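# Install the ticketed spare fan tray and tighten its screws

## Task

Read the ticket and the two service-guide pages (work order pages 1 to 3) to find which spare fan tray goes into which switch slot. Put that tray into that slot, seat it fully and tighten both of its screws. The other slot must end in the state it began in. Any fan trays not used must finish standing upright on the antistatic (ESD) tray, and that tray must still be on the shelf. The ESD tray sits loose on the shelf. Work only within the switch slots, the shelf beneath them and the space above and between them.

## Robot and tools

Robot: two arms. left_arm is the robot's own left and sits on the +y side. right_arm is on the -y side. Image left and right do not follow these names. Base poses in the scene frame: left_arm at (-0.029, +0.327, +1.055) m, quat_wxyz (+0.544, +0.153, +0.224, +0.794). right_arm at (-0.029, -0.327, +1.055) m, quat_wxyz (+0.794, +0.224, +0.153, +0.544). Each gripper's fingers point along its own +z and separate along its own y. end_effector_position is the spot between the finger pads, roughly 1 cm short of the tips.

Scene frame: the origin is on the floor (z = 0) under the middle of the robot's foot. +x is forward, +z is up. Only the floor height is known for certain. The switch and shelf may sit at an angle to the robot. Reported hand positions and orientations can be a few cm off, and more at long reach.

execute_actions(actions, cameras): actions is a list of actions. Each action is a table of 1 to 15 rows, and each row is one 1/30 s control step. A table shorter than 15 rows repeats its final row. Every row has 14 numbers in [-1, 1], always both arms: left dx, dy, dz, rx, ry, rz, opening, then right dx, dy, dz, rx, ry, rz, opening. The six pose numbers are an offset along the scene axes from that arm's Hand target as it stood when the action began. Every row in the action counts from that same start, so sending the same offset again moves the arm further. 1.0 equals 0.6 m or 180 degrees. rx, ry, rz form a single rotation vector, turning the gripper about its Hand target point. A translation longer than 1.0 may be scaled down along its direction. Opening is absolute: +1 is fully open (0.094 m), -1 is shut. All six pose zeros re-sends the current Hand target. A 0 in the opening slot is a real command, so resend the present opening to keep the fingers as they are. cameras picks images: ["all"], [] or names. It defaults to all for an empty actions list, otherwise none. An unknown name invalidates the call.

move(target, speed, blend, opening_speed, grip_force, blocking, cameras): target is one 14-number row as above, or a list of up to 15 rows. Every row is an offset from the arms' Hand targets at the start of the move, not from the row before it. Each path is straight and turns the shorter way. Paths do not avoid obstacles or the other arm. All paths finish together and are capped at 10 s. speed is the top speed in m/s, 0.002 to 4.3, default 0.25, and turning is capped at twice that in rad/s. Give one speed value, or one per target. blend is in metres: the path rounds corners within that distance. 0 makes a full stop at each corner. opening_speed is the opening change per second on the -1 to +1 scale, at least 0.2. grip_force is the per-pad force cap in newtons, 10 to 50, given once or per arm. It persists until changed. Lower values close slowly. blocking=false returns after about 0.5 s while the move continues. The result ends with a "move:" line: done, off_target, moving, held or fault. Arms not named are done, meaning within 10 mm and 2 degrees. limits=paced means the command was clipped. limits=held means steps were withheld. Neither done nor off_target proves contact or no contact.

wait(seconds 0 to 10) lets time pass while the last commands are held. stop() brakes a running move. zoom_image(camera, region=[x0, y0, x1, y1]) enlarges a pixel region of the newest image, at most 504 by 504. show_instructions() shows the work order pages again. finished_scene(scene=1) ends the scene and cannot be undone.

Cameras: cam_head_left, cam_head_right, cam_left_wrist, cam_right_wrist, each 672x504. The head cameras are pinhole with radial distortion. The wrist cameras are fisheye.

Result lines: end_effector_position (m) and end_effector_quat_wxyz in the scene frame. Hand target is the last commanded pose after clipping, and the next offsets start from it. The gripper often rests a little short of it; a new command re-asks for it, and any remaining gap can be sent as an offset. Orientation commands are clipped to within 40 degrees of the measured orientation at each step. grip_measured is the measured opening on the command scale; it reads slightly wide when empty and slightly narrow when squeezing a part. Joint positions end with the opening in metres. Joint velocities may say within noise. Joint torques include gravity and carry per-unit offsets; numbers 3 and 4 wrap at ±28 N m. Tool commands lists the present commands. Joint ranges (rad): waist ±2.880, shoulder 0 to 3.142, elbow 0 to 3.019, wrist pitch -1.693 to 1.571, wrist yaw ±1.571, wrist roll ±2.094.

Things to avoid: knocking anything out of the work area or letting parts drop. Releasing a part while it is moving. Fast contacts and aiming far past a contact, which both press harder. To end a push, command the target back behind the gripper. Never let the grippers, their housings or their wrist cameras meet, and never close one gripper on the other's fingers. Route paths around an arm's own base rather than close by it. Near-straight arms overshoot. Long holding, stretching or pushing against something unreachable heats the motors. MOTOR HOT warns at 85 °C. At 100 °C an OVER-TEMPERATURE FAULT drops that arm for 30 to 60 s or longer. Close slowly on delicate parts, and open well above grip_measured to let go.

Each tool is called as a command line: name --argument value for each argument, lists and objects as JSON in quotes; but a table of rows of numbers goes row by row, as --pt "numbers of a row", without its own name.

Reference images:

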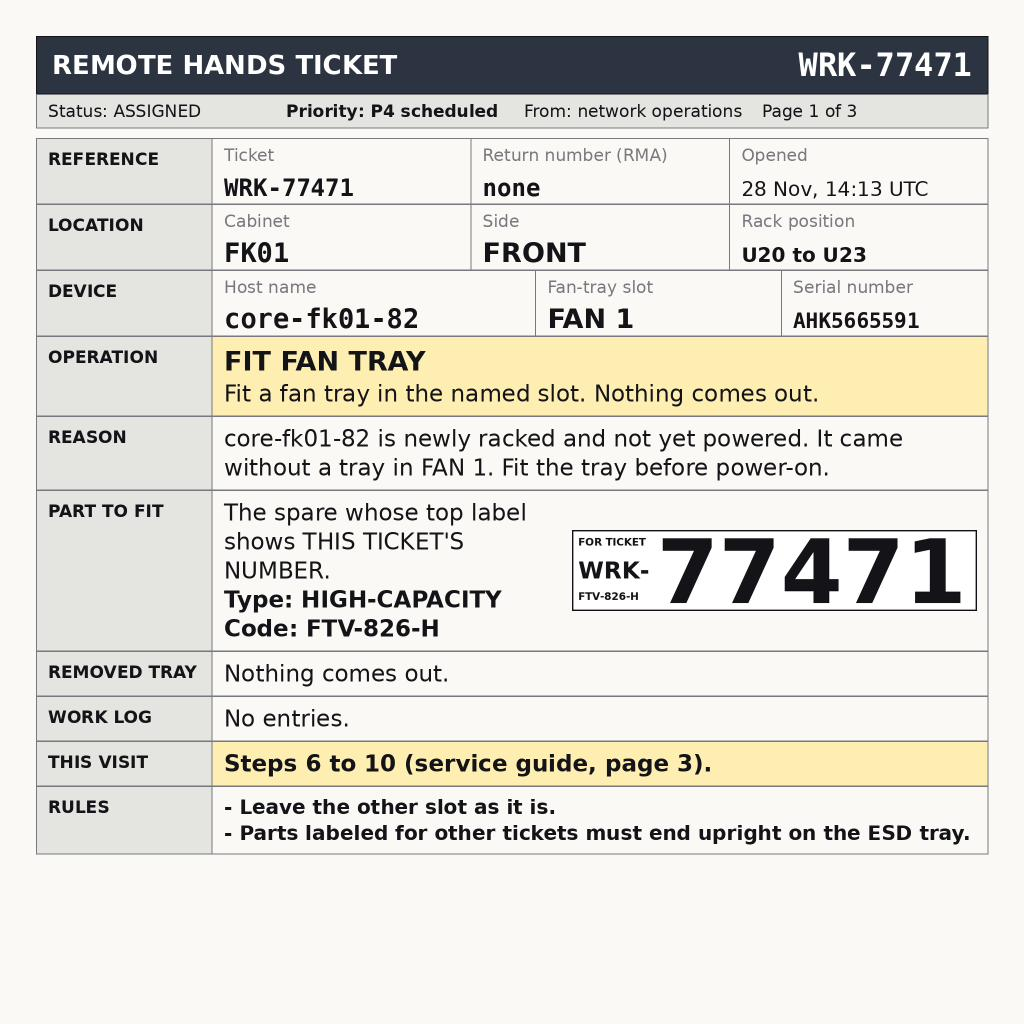

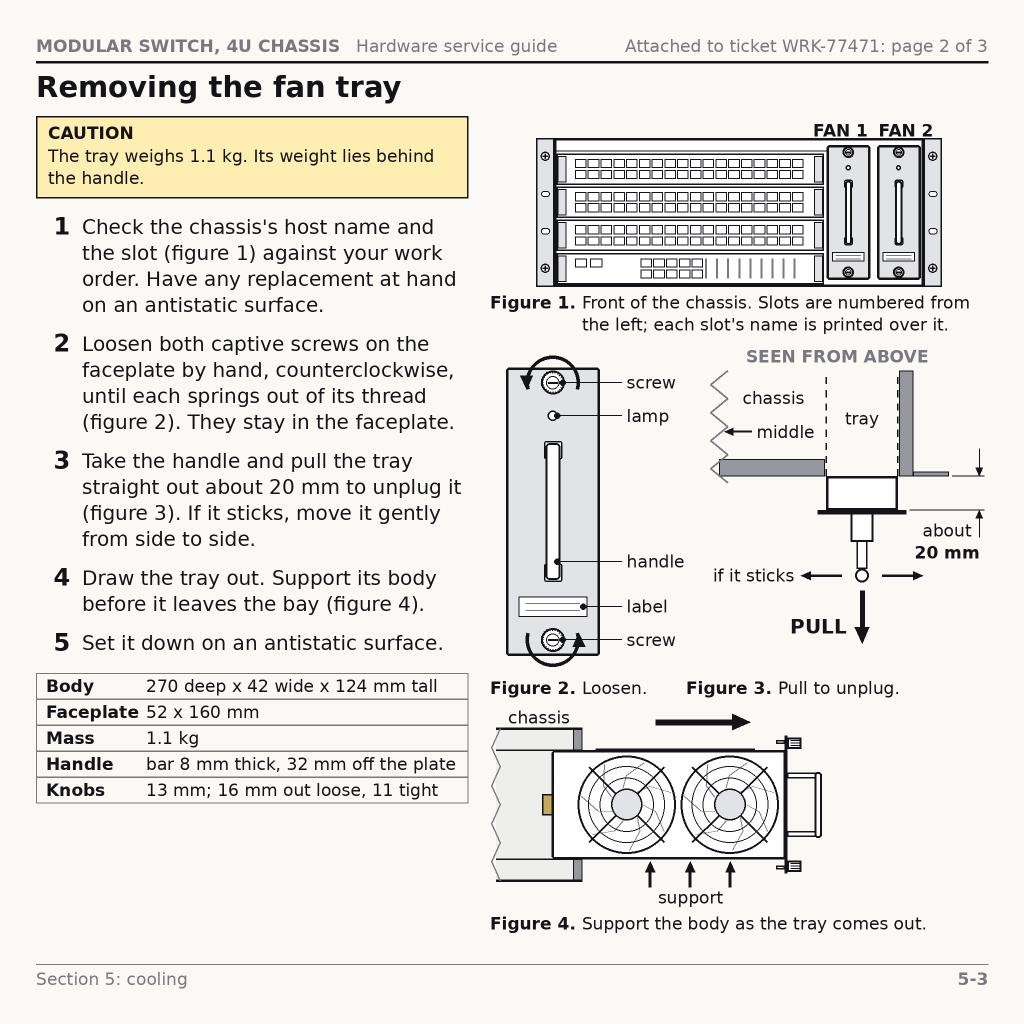

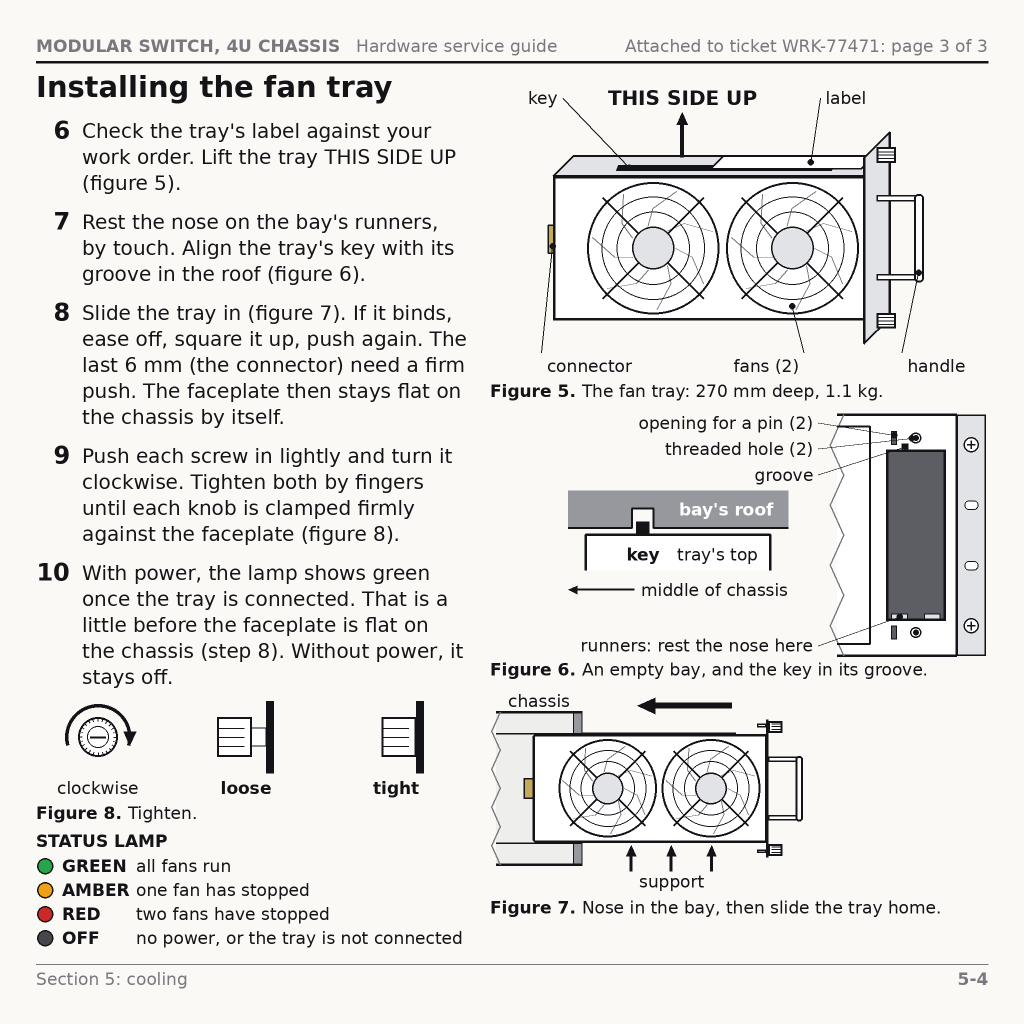

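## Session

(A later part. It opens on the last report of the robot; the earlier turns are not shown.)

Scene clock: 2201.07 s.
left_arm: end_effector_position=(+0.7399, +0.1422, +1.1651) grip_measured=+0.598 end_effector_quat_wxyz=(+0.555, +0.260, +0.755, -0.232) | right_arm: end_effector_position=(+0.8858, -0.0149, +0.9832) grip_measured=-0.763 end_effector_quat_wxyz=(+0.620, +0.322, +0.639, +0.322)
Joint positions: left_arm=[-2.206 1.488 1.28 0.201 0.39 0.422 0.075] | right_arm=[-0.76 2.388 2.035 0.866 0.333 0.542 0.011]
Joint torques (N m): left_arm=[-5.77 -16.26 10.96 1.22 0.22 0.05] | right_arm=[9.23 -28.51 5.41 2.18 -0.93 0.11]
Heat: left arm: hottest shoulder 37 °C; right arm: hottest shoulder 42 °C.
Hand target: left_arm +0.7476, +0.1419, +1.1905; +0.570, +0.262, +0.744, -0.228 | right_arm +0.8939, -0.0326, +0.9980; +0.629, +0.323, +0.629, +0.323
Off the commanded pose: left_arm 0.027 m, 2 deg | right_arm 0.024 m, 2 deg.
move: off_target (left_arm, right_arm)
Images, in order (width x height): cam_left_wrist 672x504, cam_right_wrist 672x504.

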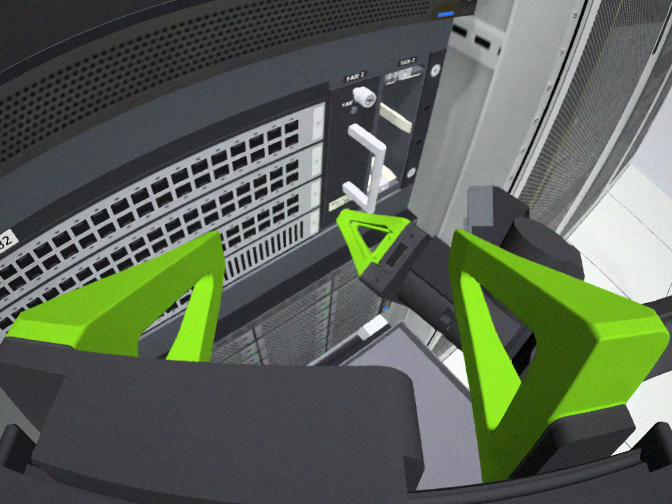

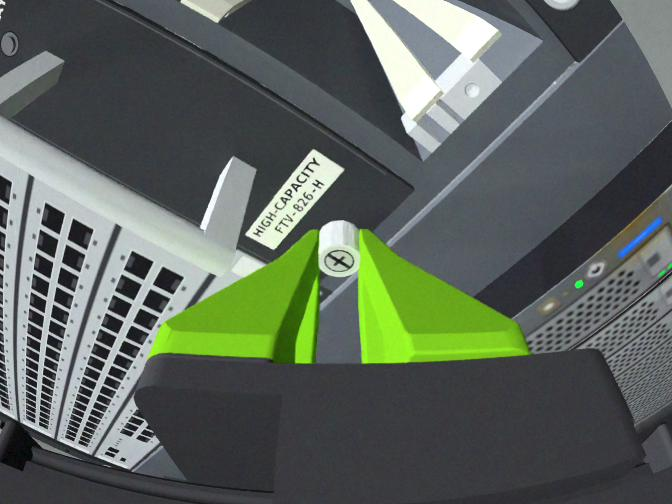

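move --pt "0 0 0 0 0 0 0.6 0.0 0 0.0 0 0 0 -0.55" --speed 0.3 --cameras '["cam_right_wrist","cam_left_wrist"]'

zoom_image --camera "cam_right_wrist" --region '[250, 140, 430, 290]'

zoom_image --camera "cam_left_wrist" --region '[325, 190, 375, 235]'

Scene clock: 2208.57 s.
left_arm: end_effector_position=(+0.7399, +0.1422, +1.1651) grip_measured=+0.598 end_effector_quat_wxyz=(+0.555, +0.260, +0.755, -0.232) | right_arm: end_effector_position=(+0.8858, -0.0139, +0.9834) grip_measured=-0.553 end_effector_quat_wxyz=(+0.620, +0.319, +0.639, +0.324)
Joint positions: left_arm=[-2.206 1.488 1.28 0.201 0.39 0.422 0.075] | right_arm=[-0.761 2.388 2.035 0.866 0.325 0.542 0.021]
Joint torques (N m): left_arm=[-5.77 -16.26 10.97 1.22 0.22 0.04] | right_arm=[9.29 -28.51 5.44 2.19 -0.6 0.11]
Heat: left arm: hottest shoulder 37 °C; right arm: hottest shoulder 41 °C.
Hand target: left_arm +0.7476, +0.1419, +1.1905; +0.570, +0.262, +0.744, -0.228 | right_arm +0.8938, -0.0325, +0.9978; +0.629, +0.323, +0.629, +0.323
Off the commanded pose: left_arm 0.027 m, 2 deg | right_arm 0.025 m, 2 deg.
move: off_target (left_arm, right_arm)
Images, in order (width x height): cam_left_wrist 672x504, cam_right_wrist 672x504.

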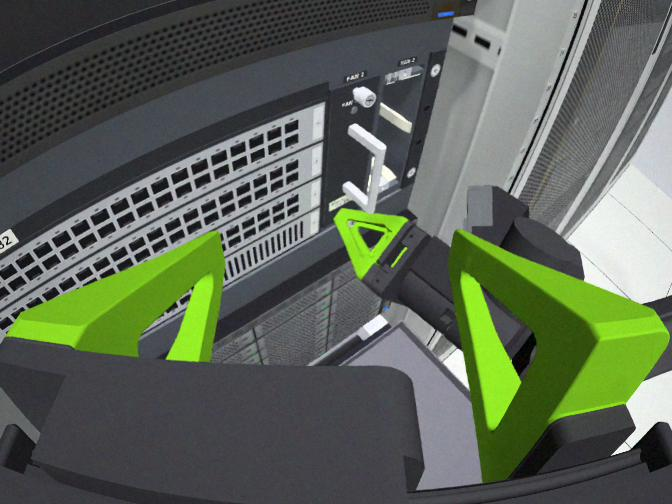

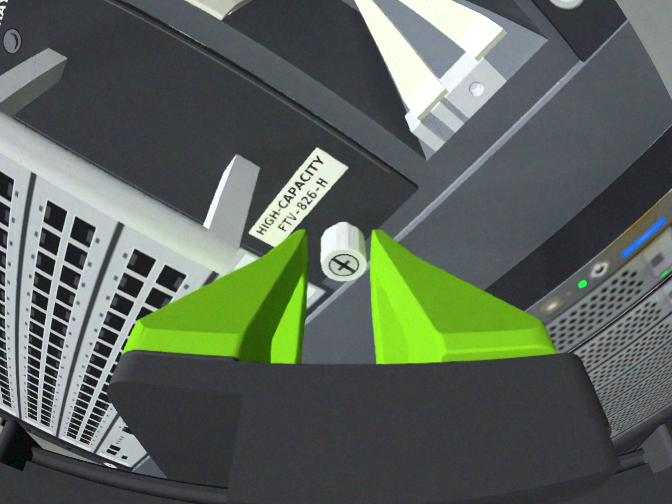

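Scaled by 2.800 from the camera's 672x504 image, which has a finer 960x720 frame.

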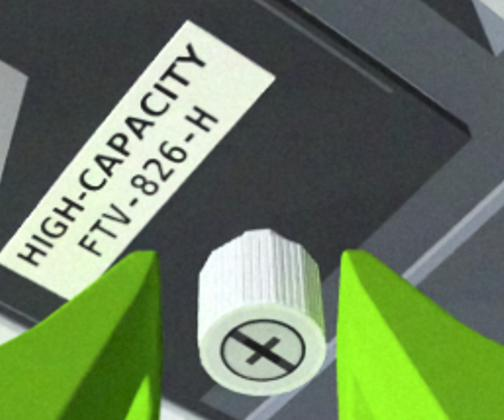

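Scaled by 10.080 from the camera's 672x504 image, which has a finer 960x720 frame.

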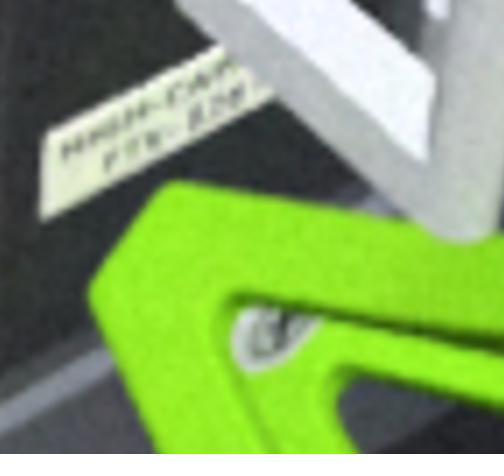

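zoom_image --camera "cam_right_wrist" --region '[370, 150, 430, 200]'

Scaled by 8.400 from the camera's 672x504 image, which has a finer 960x720 frame.

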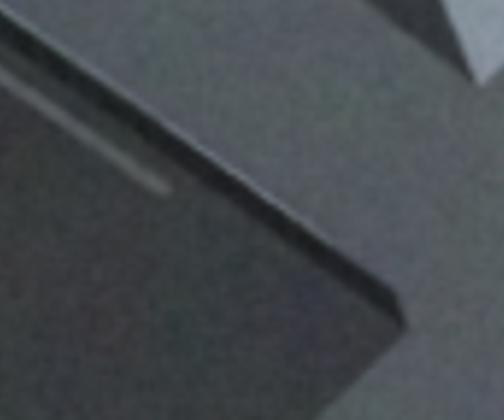

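move --target '[0.045,0.063,-0.213,-0.154,-0.105,-0.029,0.6,0,0,0,0,0,0,-0.45]' --speed 0.15 --cameras '["cam_left_wrist"]'

Scene clock: 2341.97 s.
left_arm: end_effector_position=(+0.7621, +0.1712, +1.0445) grip_measured=+0.598 end_effector_quat_wxyz=(-0.700, -0.182, -0.571, +0.388) | right_arm: end_effector_position=(+0.8858, -0.0139, +0.9834) grip_measured=-0.453 end_effector_quat_wxyz=(+0.620, +0.319, +0.639, +0.324)
Joint positions: left_arm=[-2.029 2.025 1.427 1.272 0.811 -0.158 0.075] | right_arm=[-0.761 2.388 2.035 0.866 0.325 0.542 0.026]
Joint torques (N m): left_arm=[-4.6 -17.79 9.06 2.26 0.09 -0.11] | right_arm=[9.35 -28.4 5.41 2.18 -0.61 0.11]
Heat: left arm: hottest shoulder 37 °C; right arm: hottest shoulder 40 °C.
Hand target: left_arm +0.7747, +0.1799, +1.0627; +0.719, +0.186, +0.553, -0.378 | right_arm +0.8938, -0.0325, +0.9978; +0.629, +0.323, +0.629, +0.323
Off the commanded pose: left_arm 0.024 m, 3 deg | right_arm 0.025 m, 2 deg.
move: off_target (left_arm, right_arm)
Images, in order (width x height): cam_left_wrist 672x504.

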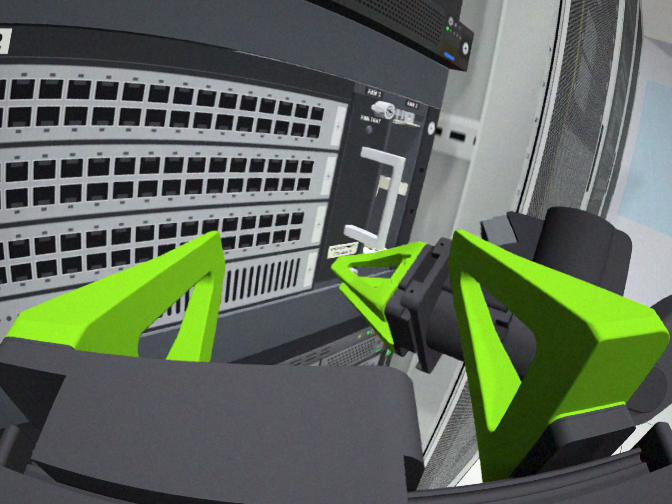

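zoom_image --camera "cam_left_wrist" --region '[325, 230, 395, 290]'

zoom_image --camera "cam_left_wrist" --region '[350, 80, 440, 160]'

Scaled by 7.200 from the camera's 672x504 image, which has a finer 960x720 frame.

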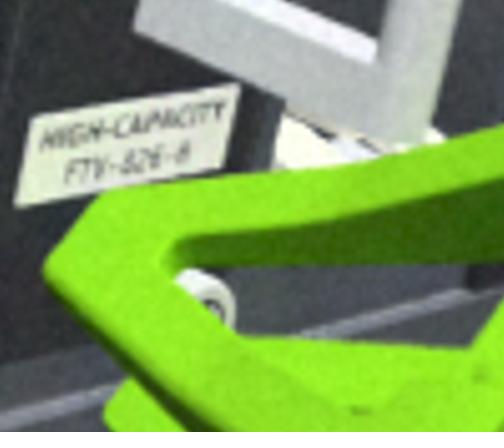

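Scaled by 5.600 from the camera's 672x504 image, which has a finer 960x720 frame.

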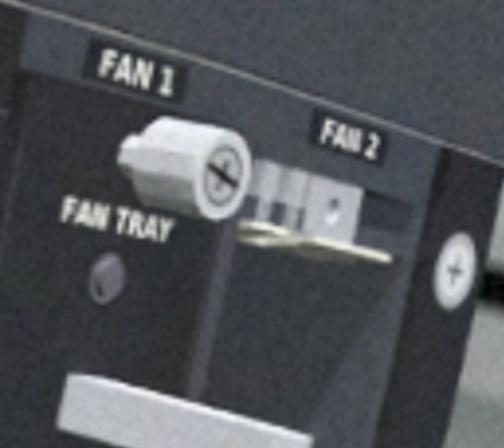

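move --pt "0 0 0 0 0 0 0.6 0.0 0 -0.0 0 0 0 -0.4" --pt "0 0 0 0 0 0 0.6 -0.0 -0.008 0 -0.58 0 0 -0.4" --speed 0.5 --cameras '["cam_right_wrist","cam_left_wrist"]'

zoom_image --camera "cam_left_wrist" --region '[325, 230, 395, 290]'

Scene clock: 2357.63 s.
left_arm: end_effector_position=(+0.7621, +0.1712, +1.0445) grip_measured=+0.598 end_effector_quat_wxyz=(-0.700, -0.181, -0.571, +0.388) | right_arm: end_effector_position=(+0.8860, -0.0190, +0.9824) grip_measured=-0.402 end_effector_quat_wxyz=(-0.636, +0.306, -0.647, +0.287)
Joint positions: left_arm=[-2.029 2.025 1.427 1.272 0.811 -0.159 0.075] | right_arm=[-0.766 2.381 2.024 0.866 0.322 -1.265 0.028]
Joint torques (N m): left_arm=[-4.54 -17.79 9.05 2.26 0.08 -0.08] | right_arm=[9.23 -28.51 5.37 2.39 -0.77 0.13]
Heat: left arm: hottest shoulder 37 °C; right arm: hottest shoulder 40 °C.
Hand target: left_arm +0.7747, +0.1799, +1.0627; +0.719, +0.186, +0.553, -0.378 | right_arm +0.8938, -0.0373, +0.9978; +0.641, -0.299, +0.640, -0.299
Off the commanded pose: left_arm 0.024 m, 3 deg | right_arm 0.025 m, 2 deg.
move: off_target (left_arm, right_arm)
Images, in order (width x height): cam_left_wrist 672x504, cam_right_wrist 672x504.

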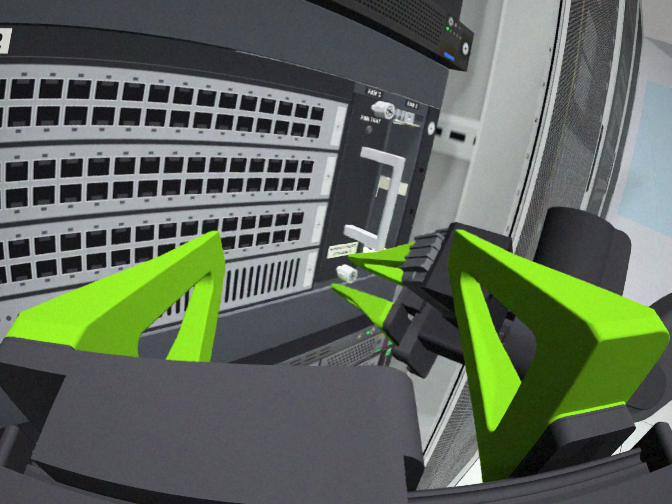

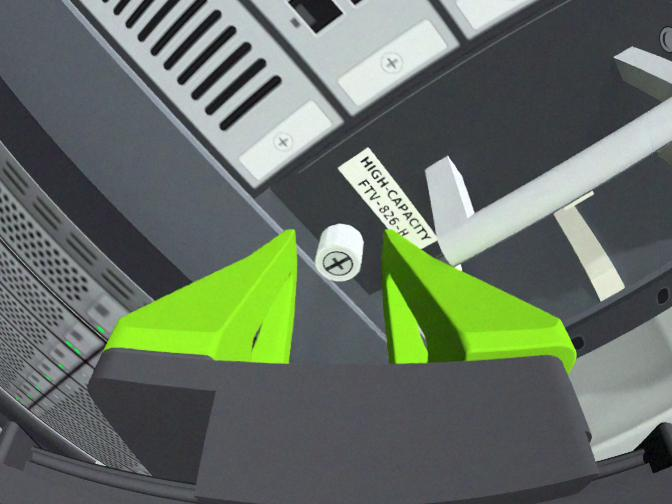

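Scaled by 7.200 from the camera's 672x504 image, which has a finer 960x720 frame.

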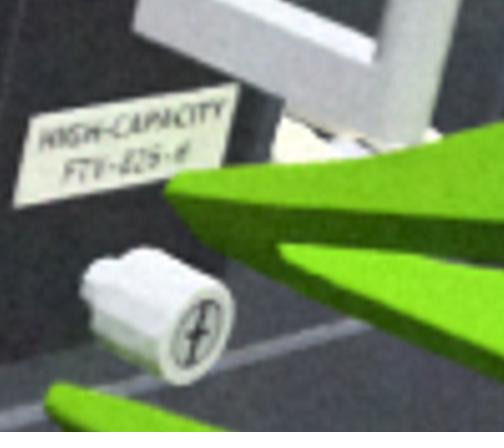

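move --pt "0 0 0 0 0 0 0.6 0.0 0.0 0.0 0 0 0 -1" --pt "0 0 0 0 0 0 0.6 0.1 0.01 0.0 0 0 0 -1" --speed 0.15 --cameras '["cam_left_wrist"]'

zoom_image --camera "cam_left_wrist" --region '[325, 230, 395, 290]'

move --target '[0,0,0,0,0,0,0.6,0.0,0.0,0.0,0.25,0,0,-1]' --speed 0.3 --cameras '["cam_left_wrist"]'

zoom_image --camera "cam_left_wrist" --region '[325, 230, 395, 290]'

Scene clock: 2366.90 s.
left_arm: end_effector_position=(+0.7621, +0.1712, +1.0445) grip_measured=+0.598 end_effector_quat_wxyz=(-0.700, -0.181, -0.571, +0.388) | right_arm: end_effector_position=(+0.8901, -0.0191, +0.9816) grip_measured=-0.760 end_effector_quat_wxyz=(-0.628, +0.305, -0.654, +0.291)
Joint positions: left_arm=[-2.029 2.025 1.427 1.272 0.811 -0.159 0.075] | right_arm=[-0.764 2.387 2.045 0.84 0.344 -1.267 0.011]
Joint torques (N m): left_arm=[-4.6 -17.79 9.05 2.28 0.09 -0.08] | right_arm=[8 -24.06 18.15 -1.84 -2.39 0.22]
Heat: left arm: hottest shoulder 37 °C; right arm: hottest shoulder 42 °C.
Hand target: left_arm +0.7747, +0.1799, +1.0627; +0.719, +0.186, +0.553, -0.378 | right_arm +0.9539, -0.0314, +0.9980; +0.641, -0.299, +0.640, -0.299
Off the commanded pose: left_arm 0.024 m, 3 deg | right_arm 0.067 m, 2 deg.
move: off_target (left_arm, right_arm)
Images, in order (width x height): cam_left_wrist 672x504.

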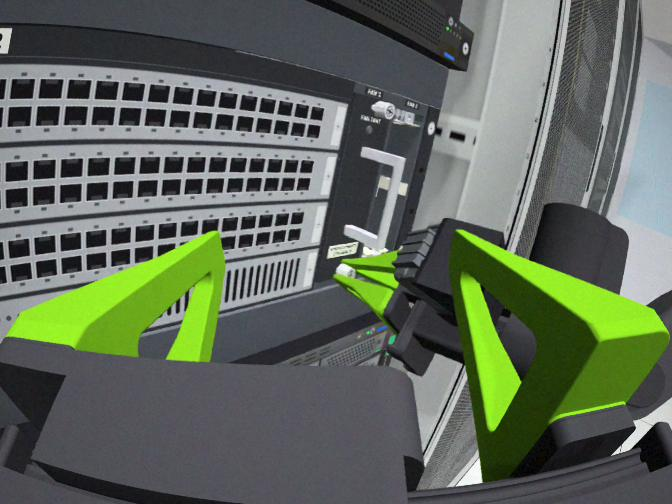

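Scaled by 7.200 from the camera's 672x504 image, which has a finer 960x720 frame.

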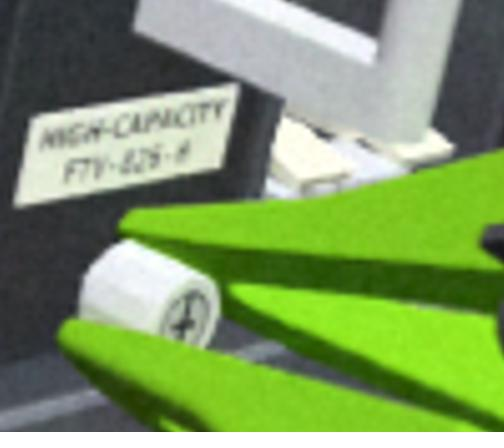

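Scene clock: 2369.17 s.
left_arm: end_effector_position=(+0.7621, +0.1712, +1.0445) grip_measured=+0.598 end_effector_quat_wxyz=(-0.700, -0.181, -0.571, +0.388) | right_arm: end_effector_position=(+0.8901, -0.0176, +0.9810) grip_measured=-0.760 end_effector_quat_wxyz=(+0.692, -0.037, +0.720, -0.030)
Joint positions: left_arm=[-2.029 2.025 1.427 1.272 0.811 -0.159 0.075] | right_arm=[-0.764 2.39 2.049 0.84 0.339 -0.491 0.011]
Joint torques (N m): left_arm=[-4.6 -17.79 9.05 2.25 0.09 -0.08] | right_arm=[7.82 -24.29 18.04 -1.89 -2.18 0.28]
Heat: left arm: hottest shoulder 37 °C; right arm: hottest shoulder 42 °C.
Hand target: left_arm +0.7747, +0.1799, +1.0627; +0.719, +0.186, +0.553, -0.378 | right_arm +0.9539, -0.0312, +0.9981; +0.707, -0.031, +0.706, -0.031
Off the commanded pose: left_arm 0.024 m, 3 deg | right_arm 0.067 m, 2 deg.
move: off_target (left_arm, right_arm)
Images, in order (width x height): cam_left_wrist 672x504.

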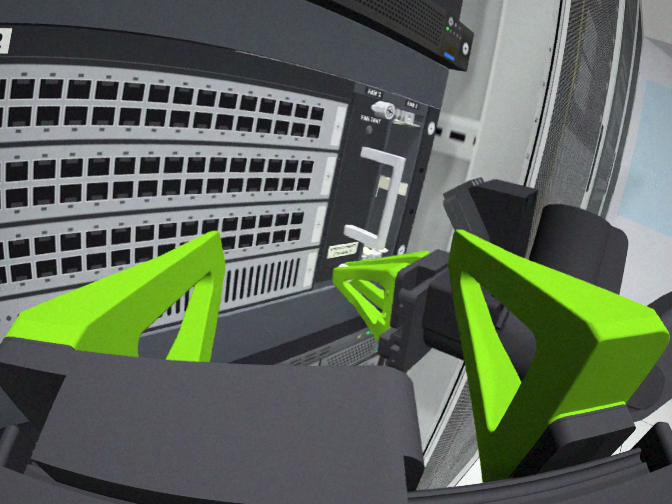

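Scaled by 7.200 from the camera's 672x504 image, which has a finer 960x720 frame.

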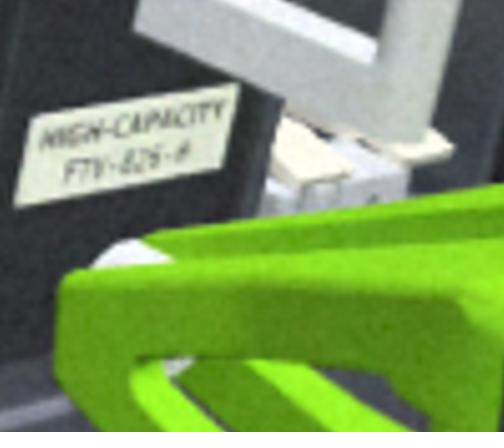

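zoom_image --camera "cam_left_wrist" --region '[315, 235, 355, 295]'

zoom_image --camera "cam_left_wrist" --region '[335, 80, 395, 140]'

Scaled by 8.400 from the camera's 672x504 image, which has a finer 960x720 frame.

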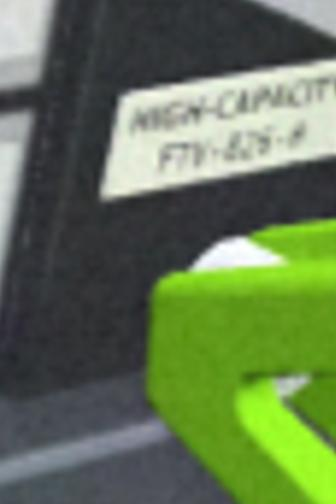

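Scaled by 8.400 from the camera's 672x504 image, which has a finer 960x720 frame.

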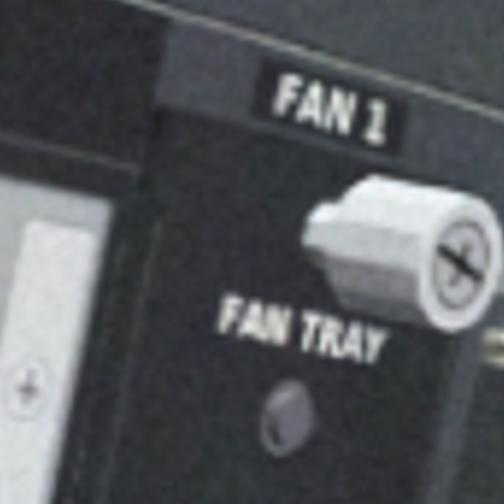

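move --pt "0 0 0 0 0 0 0.6 -0.1 0.0 0.0 0.0 0 0 -1" --pt "0 0 0 0 0 0 0.6 -0.1 0.0 0.0 0 0 0 -0.4" --pt "0 0 0 0 0 0 0.6 -0.2 0.0 0.0 0.02 0 0 -1" --pt "0 0 0 0 0 0 0.6 -0.2 -0.012 0.11 0.02 0 0 -1" --speed 0.2 --cameras '["cam_right_wrist","cam_left_wrist"]'

zoom_image --camera "cam_left_wrist" --region '[325, 230, 395, 290]'

zoom_image --camera "cam_left_wrist" --region '[350, 80, 420, 140]'

Scene clock: 2432.87 s.
left_arm: end_effector_position=(+0.7621, +0.1712, +1.0445) grip_measured=+0.598 end_effector_quat_wxyz=(-0.700, -0.181, -0.571, +0.388) | right_arm: end_effector_position=(+0.8404, -0.0528, +1.0623) grip_measured=-0.992 end_effector_quat_wxyz=(+0.711, -0.001, +0.703, -0.015)
Joint positions: left_arm=[-2.029 2.025 1.427 1.272 0.811 -0.159 0.075] | right_arm=[-0.739 2.135 1.693 1.007 0.365 -0.453 0]
Joint torques (N m): left_arm=[-4.6 -17.85 9.05 2.26 0.09 -0.08] | right_arm=[10.99 -24.82 4.79 1.36 -0.34 0.09]
Heat: left arm: hottest shoulder 38 °C; right arm: hottest shoulder 43 °C.
Hand target: left_arm +0.7747, +0.1799, +1.0627; +0.719, +0.186, +0.553, -0.378 | right_arm +0.8340, -0.0386, +1.0641; +0.707, -0.009, +0.707, -0.009
Off the commanded pose: left_arm 0.024 m, 3 deg | right_arm 0.016 m, 1 deg.
move: off_target (left_arm, right_arm); target 2's new opening was sent with right_arm's hand 0.022 m and 2 deg from that target; target 3's new opening was sent with right_arm's hand 0.024 m and 2 deg from that target
Images, in order (width x height): cam_left_wrist 672x504, cam_right_wrist 672x504.

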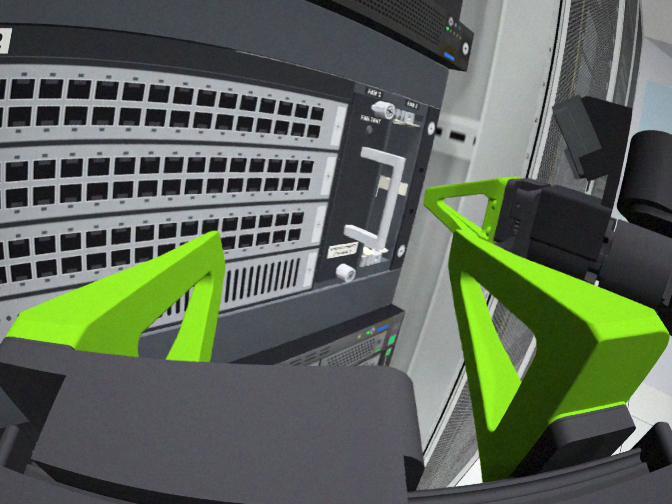

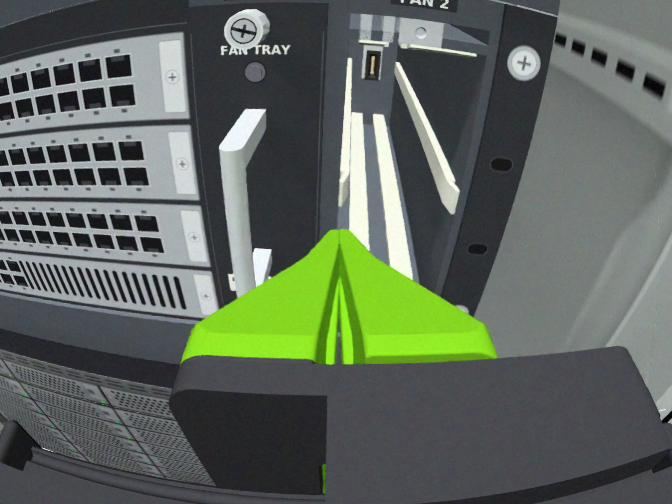

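Scaled by 7.200 from the camera's 672x504 image, which has a finer 960x720 frame.

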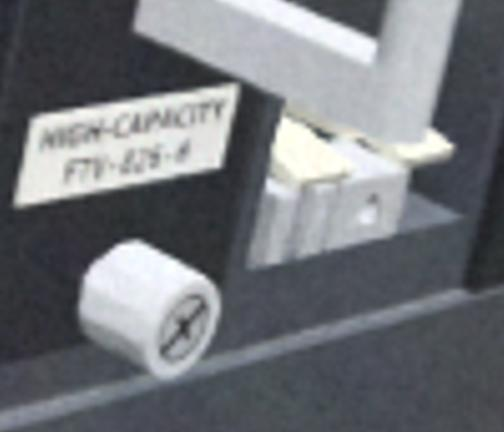

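Scaled by 7.200 from the camera's 672x504 image, which has a finer 960x720 frame.

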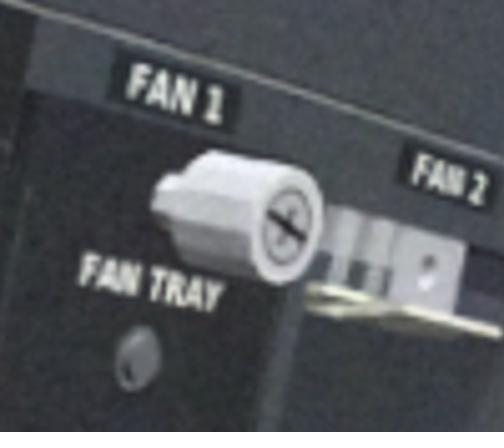

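move --pt "0 0 0 0 0 0 0.6 -0.02 0.0 -0.110 0.0 0 0 -1" --pt "0 0 0 0 0 0 0.6 0.0 0.004 -0.110 -0.27 0 0 -0.3" --speed 0.2 --cameras '["cam_right_wrist"]'

Scene clock: 2446.23 s.
left_arm: end_effector_position=(+0.7621, +0.1712, +1.0445) grip_measured=+0.598 end_effector_quat_wxyz=(-0.700, -0.181, -0.571, +0.388) | right_arm: end_effector_position=(+0.8188, -0.0274, +0.9963) grip_measured=-0.303 end_effector_quat_wxyz=(-0.639, +0.305, -0.644, +0.289)
Joint positions: left_arm=[-2.029 2.025 1.427 1.272 0.811 -0.159 0.075] | right_arm=[-0.739 2.245 1.704 1.063 0.342 -1.281 0.033]
Joint torques (N m): left_arm=[-4.54 -17.73 9.05 2.26 0.08 -0.09] | right_arm=[8.64 -23.18 8.39 1.47 -0.64 0.16]
Heat: left arm: hottest shoulder 38 °C; right arm: hottest shoulder 41 °C.
Hand target: left_arm +0.7747, +0.1799, +1.0627; +0.719, +0.186, +0.553, -0.378 | right_arm +0.8339, -0.0362, +0.9980; +0.641, -0.299, +0.640, -0.299
Off the commanded pose: left_arm 0.024 m, 3 deg | right_arm 0.018 m, 1 deg.
move: off_target (left_arm, right_arm); target 2's new opening was sent with right_arm's hand 0.018 m and 1 deg from that target
Images, in order (width x height): cam_right_wrist 672x504.

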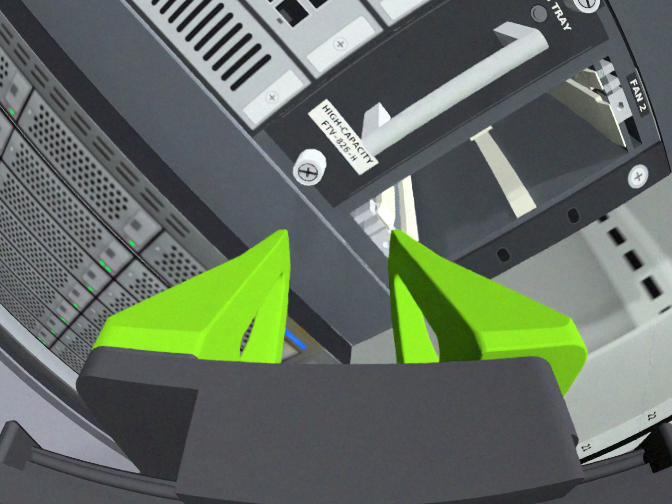

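move --pt "0 0 0 0 0 0 0.6 0.06 0.004 -0.02 0.0 0 0 -0.3" --speed 0.1 --cameras '["cam_right_wrist"]'

Scene clock: 2453.90 s.
left_arm: end_effector_position=(+0.7621, +0.1712, +1.0445) grip_measured=+0.598 end_effector_quat_wxyz=(-0.700, -0.181, -0.571, +0.388) | right_arm: end_effector_position=(+0.8546, -0.0224, +0.9871) grip_measured=-0.303 end_effector_quat_wxyz=(-0.639, +0.308, -0.642, +0.291)
Joint positions: left_arm=[-2.029 2.025 1.427 1.272 0.811 -0.159 0.075] | right_arm=[-0.756 2.319 1.868 0.971 0.325 -1.281 0.033]
Joint torques (N m): left_arm=[-4.54 -17.73 9.06 2.26 0.08 -0.08] | right_arm=[8.64 -24.06 9.11 1.39 -0.62 0.27]
Heat: left arm: hottest shoulder 38 °C; right arm: hottest shoulder 42 °C.
Hand target: left_arm +0.7747, +0.1799, +1.0627; +0.719, +0.186, +0.553, -0.378 | right_arm +0.8699, -0.0337, +0.9859; +0.641, -0.299, +0.640, -0.299
Off the commanded pose: left_arm 0.024 m, 3 deg | right_arm 0.019 m, 1 deg.
move: off_target (left_arm, right_arm)
Images, in order (width x height): cam_right_wrist 672x504.

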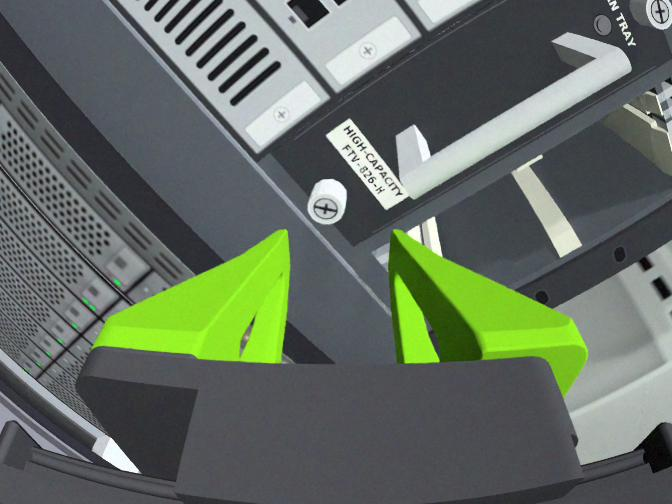

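move --pt "0 0 0 0 0 0 0.6 0.065 0.002 -0.003 0.0 0 0 -0.3" --speed 0.1 --cameras '["cam_right_wrist"]'

Scene clock: 2458.57 s.
left_arm: end_effector_position=(+0.7621, +0.1712, +1.0445) grip_measured=+0.598 end_effector_quat_wxyz=(-0.700, -0.181, -0.571, +0.388) | right_arm: end_effector_position=(+0.8884, -0.0185, +0.9750) grip_measured=-0.302 end_effector_quat_wxyz=(-0.634, +0.315, -0.644, +0.290)
Joint positions: left_arm=[-2.029 2.025 1.427 1.272 0.811 -0.159 0.075] | right_arm=[-0.772 2.397 2.043 0.856 0.312 -1.278 0.033]
Joint torques (N m): left_arm=[-4.54 -17.79 9.05 2.28 0.09 -0.08] | right_arm=[9.17 -25.58 10.71 1.31 -0.61 0.31]
Heat: left arm: hottest shoulder 38 °C; right arm: hottest shoulder 41 °C.
Hand target: left_arm +0.7747, +0.1799, +1.0627; +0.719, +0.186, +0.553, -0.378 | right_arm +0.9088, -0.0323, +0.9841; +0.641, -0.299, +0.640, -0.299
Off the commanded pose: left_arm 0.024 m, 3 deg | right_arm 0.026 m, 2 deg.
move: off_target (left_arm, right_arm)
Images, in order (width x height): cam_right_wrist 672x504.

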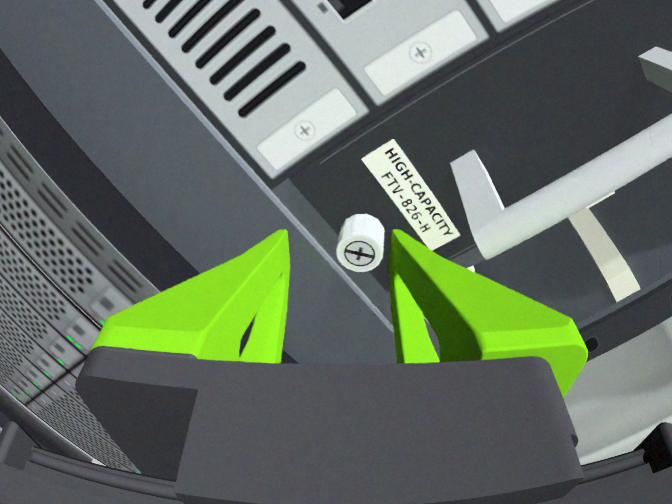

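move --pt "0 0 0 0 0 0 0.6 0.0 0.0 0.01 0.0 0 0 -1" --pt "0 0 0 0 0 0 0.6 0.01 0.0 0.023 0.0 0 0 -1" --pt "0 0 0 0 0 0 0.6 0.01 0.0 0.023 0.55 0 0 -1" --speed 0.35

move --pt "0 0 0 0 0 0 0.6 -0.015 0.0 0.0 0.0 0 0 -1" --pt "0 0 0 0 0 0 0.6 -0.015 0.0 0.0 0.0 0 0 -0.4" --speed 0.35 --cameras '["cam_right_wrist"]'

Scene clock: 2473.47 s.
left_arm: end_effector_position=(+0.7621, +0.1712, +1.0445) grip_measured=+0.598 end_effector_quat_wxyz=(-0.700, -0.181, -0.571, +0.388) | right_arm: end_effector_position=(+0.8893, -0.0143, +0.9791) grip_measured=-0.761 end_effector_quat_wxyz=(+0.634, +0.276, +0.660, +0.295)
Joint positions: left_arm=[-2.029 2.025 1.427 1.272 0.811 -0.159 0.075] | right_arm=[-0.769 2.395 2.047 0.85 0.299 0.435 0.011]
Joint torques (N m): left_arm=[-4.54 -17.73 9.05 2.25 0.09 -0.08] | right_arm=[9.23 -26.81 10.74 0.62 0.21 0.31]
Heat: left arm: hottest shoulder 38 °C; right arm: hottest shoulder 41 °C.
Hand target: left_arm +0.7747, +0.1799, +1.0627; +0.719, +0.186, +0.553, -0.378 | right_arm +0.9149, -0.0326, +0.9979; +0.644, +0.293, +0.643, +0.293
Off the commanded pose: left_arm 0.024 m, 3 deg | right_arm 0.036 m, 3 deg.
move: off_target (left_arm, right_arm)

Scene clock: 2474.73 s.
left_arm: end_effector_position=(+0.7621, +0.1712, +1.0445) grip_measured=+0.598 end_effector_quat_wxyz=(-0.700, -0.181, -0.571, +0.388) | right_arm: end_effector_position=(+0.8894, -0.0170, +0.9779) grip_measured=-0.403 end_effector_quat_wxyz=(+0.633, +0.284, +0.658, +0.293)
Joint positions: left_arm=[-2.029 2.025 1.427 1.272 0.811 -0.159 0.075] | right_arm=[-0.769 2.395 2.047 0.85 0.314 0.445 0.028]
Joint torques (N m): left_arm=[-4.54 -17.79 9.05 2.25 0.08 -0.08] | right_arm=[9.52 -27.75 8.35 1.51 -0.31 0.16]
Heat: left arm: hottest shoulder 38 °C; right arm: hottest shoulder 41 °C.
Hand target: left_arm +0.7747, +0.1799, +1.0627; +0.719, +0.186, +0.553, -0.378 | right_arm +0.9059, -0.0325, +0.9979; +0.644, +0.293, +0.643, +0.293
Off the commanded pose: left_arm 0.024 m, 3 deg | right_arm 0.030 m, 2 deg.
move: off_target (left_arm, right_arm); target 2's new opening was sent with right_arm's hand 0.031 m and 3 deg from that target
Images, in order (width x height): cam_right_wrist 672x504.

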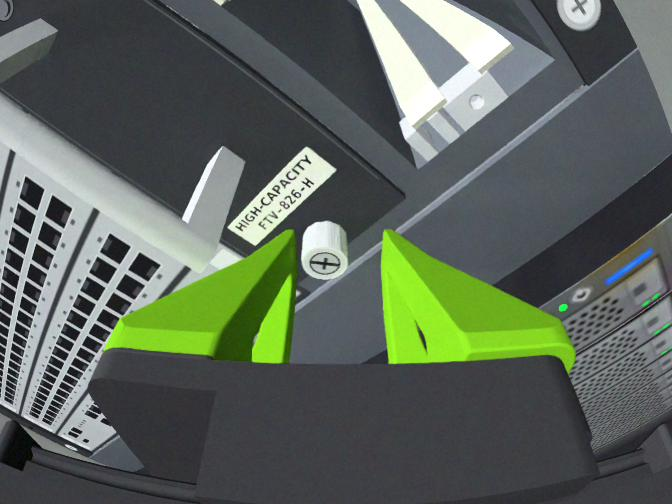

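move --pt "0 0 0 0 0 0 0.6 -0.055 0.0 0.0 0.0 0 0 -0.3" --pt "0 0 0 0 0 0 0.6 -0.055 -0.004 0.0 -0.55 0 0 -0.3" --speed 0.4 --cameras '["cam_right_wrist","cam_left_wrist"]'

zoom_image --camera "cam_left_wrist" --region '[325, 230, 395, 290]'

Scene clock: 2483.17 s.
left_arm: end_effector_position=(+0.7621, +0.1712, +1.0445) grip_measured=+0.598 end_effector_quat_wxyz=(-0.700, -0.181, -0.571, +0.388) | right_arm: end_effector_position=(+0.8690, -0.0268, +0.9773) grip_measured=-0.302 end_effector_quat_wxyz=(-0.632, +0.308, -0.648, +0.292)
Joint positions: left_arm=[-2.029 2.025 1.427 1.272 0.811 -0.159 0.075] | right_arm=[-0.769 2.348 1.932 0.921 0.328 -1.272 0.033]
Joint torques (N m): left_arm=[-4.54 -17.79 9.06 2.26 0.08 -0.08] | right_arm=[10.11 -27.99 4.93 2.66 -0.6 0.16]
Heat: left arm: hottest shoulder 38 °C; right arm: hottest shoulder 41 °C.
Hand target: left_arm +0.7747, +0.1799, +1.0627; +0.719, +0.186, +0.553, -0.378 | right_arm +0.8729, -0.0349, +0.9981; +0.641, -0.299, +0.640, -0.299
Off the commanded pose: left_arm 0.024 m, 3 deg | right_arm 0.022 m, 2 deg.
move: off_target (left_arm, right_arm)
Images, in order (width x height): cam_left_wrist 672x504, cam_right_wrist 672x504.

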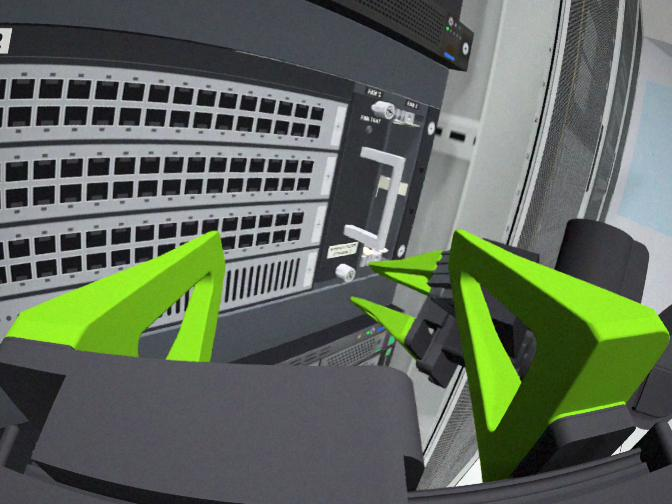

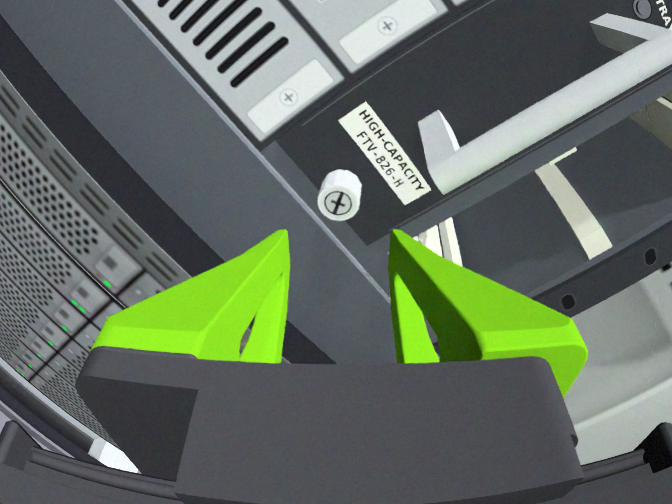

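Scaled by 7.200 from the camera's 672x504 image, which has a finer 960x720 frame.

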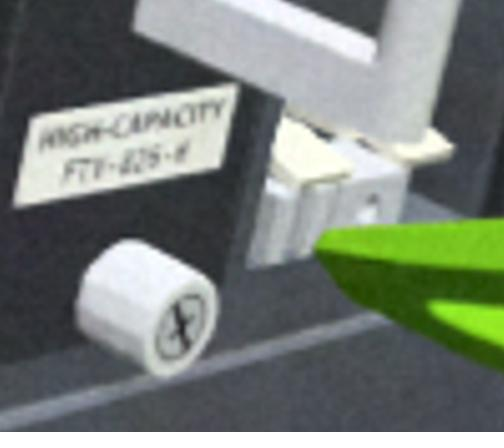

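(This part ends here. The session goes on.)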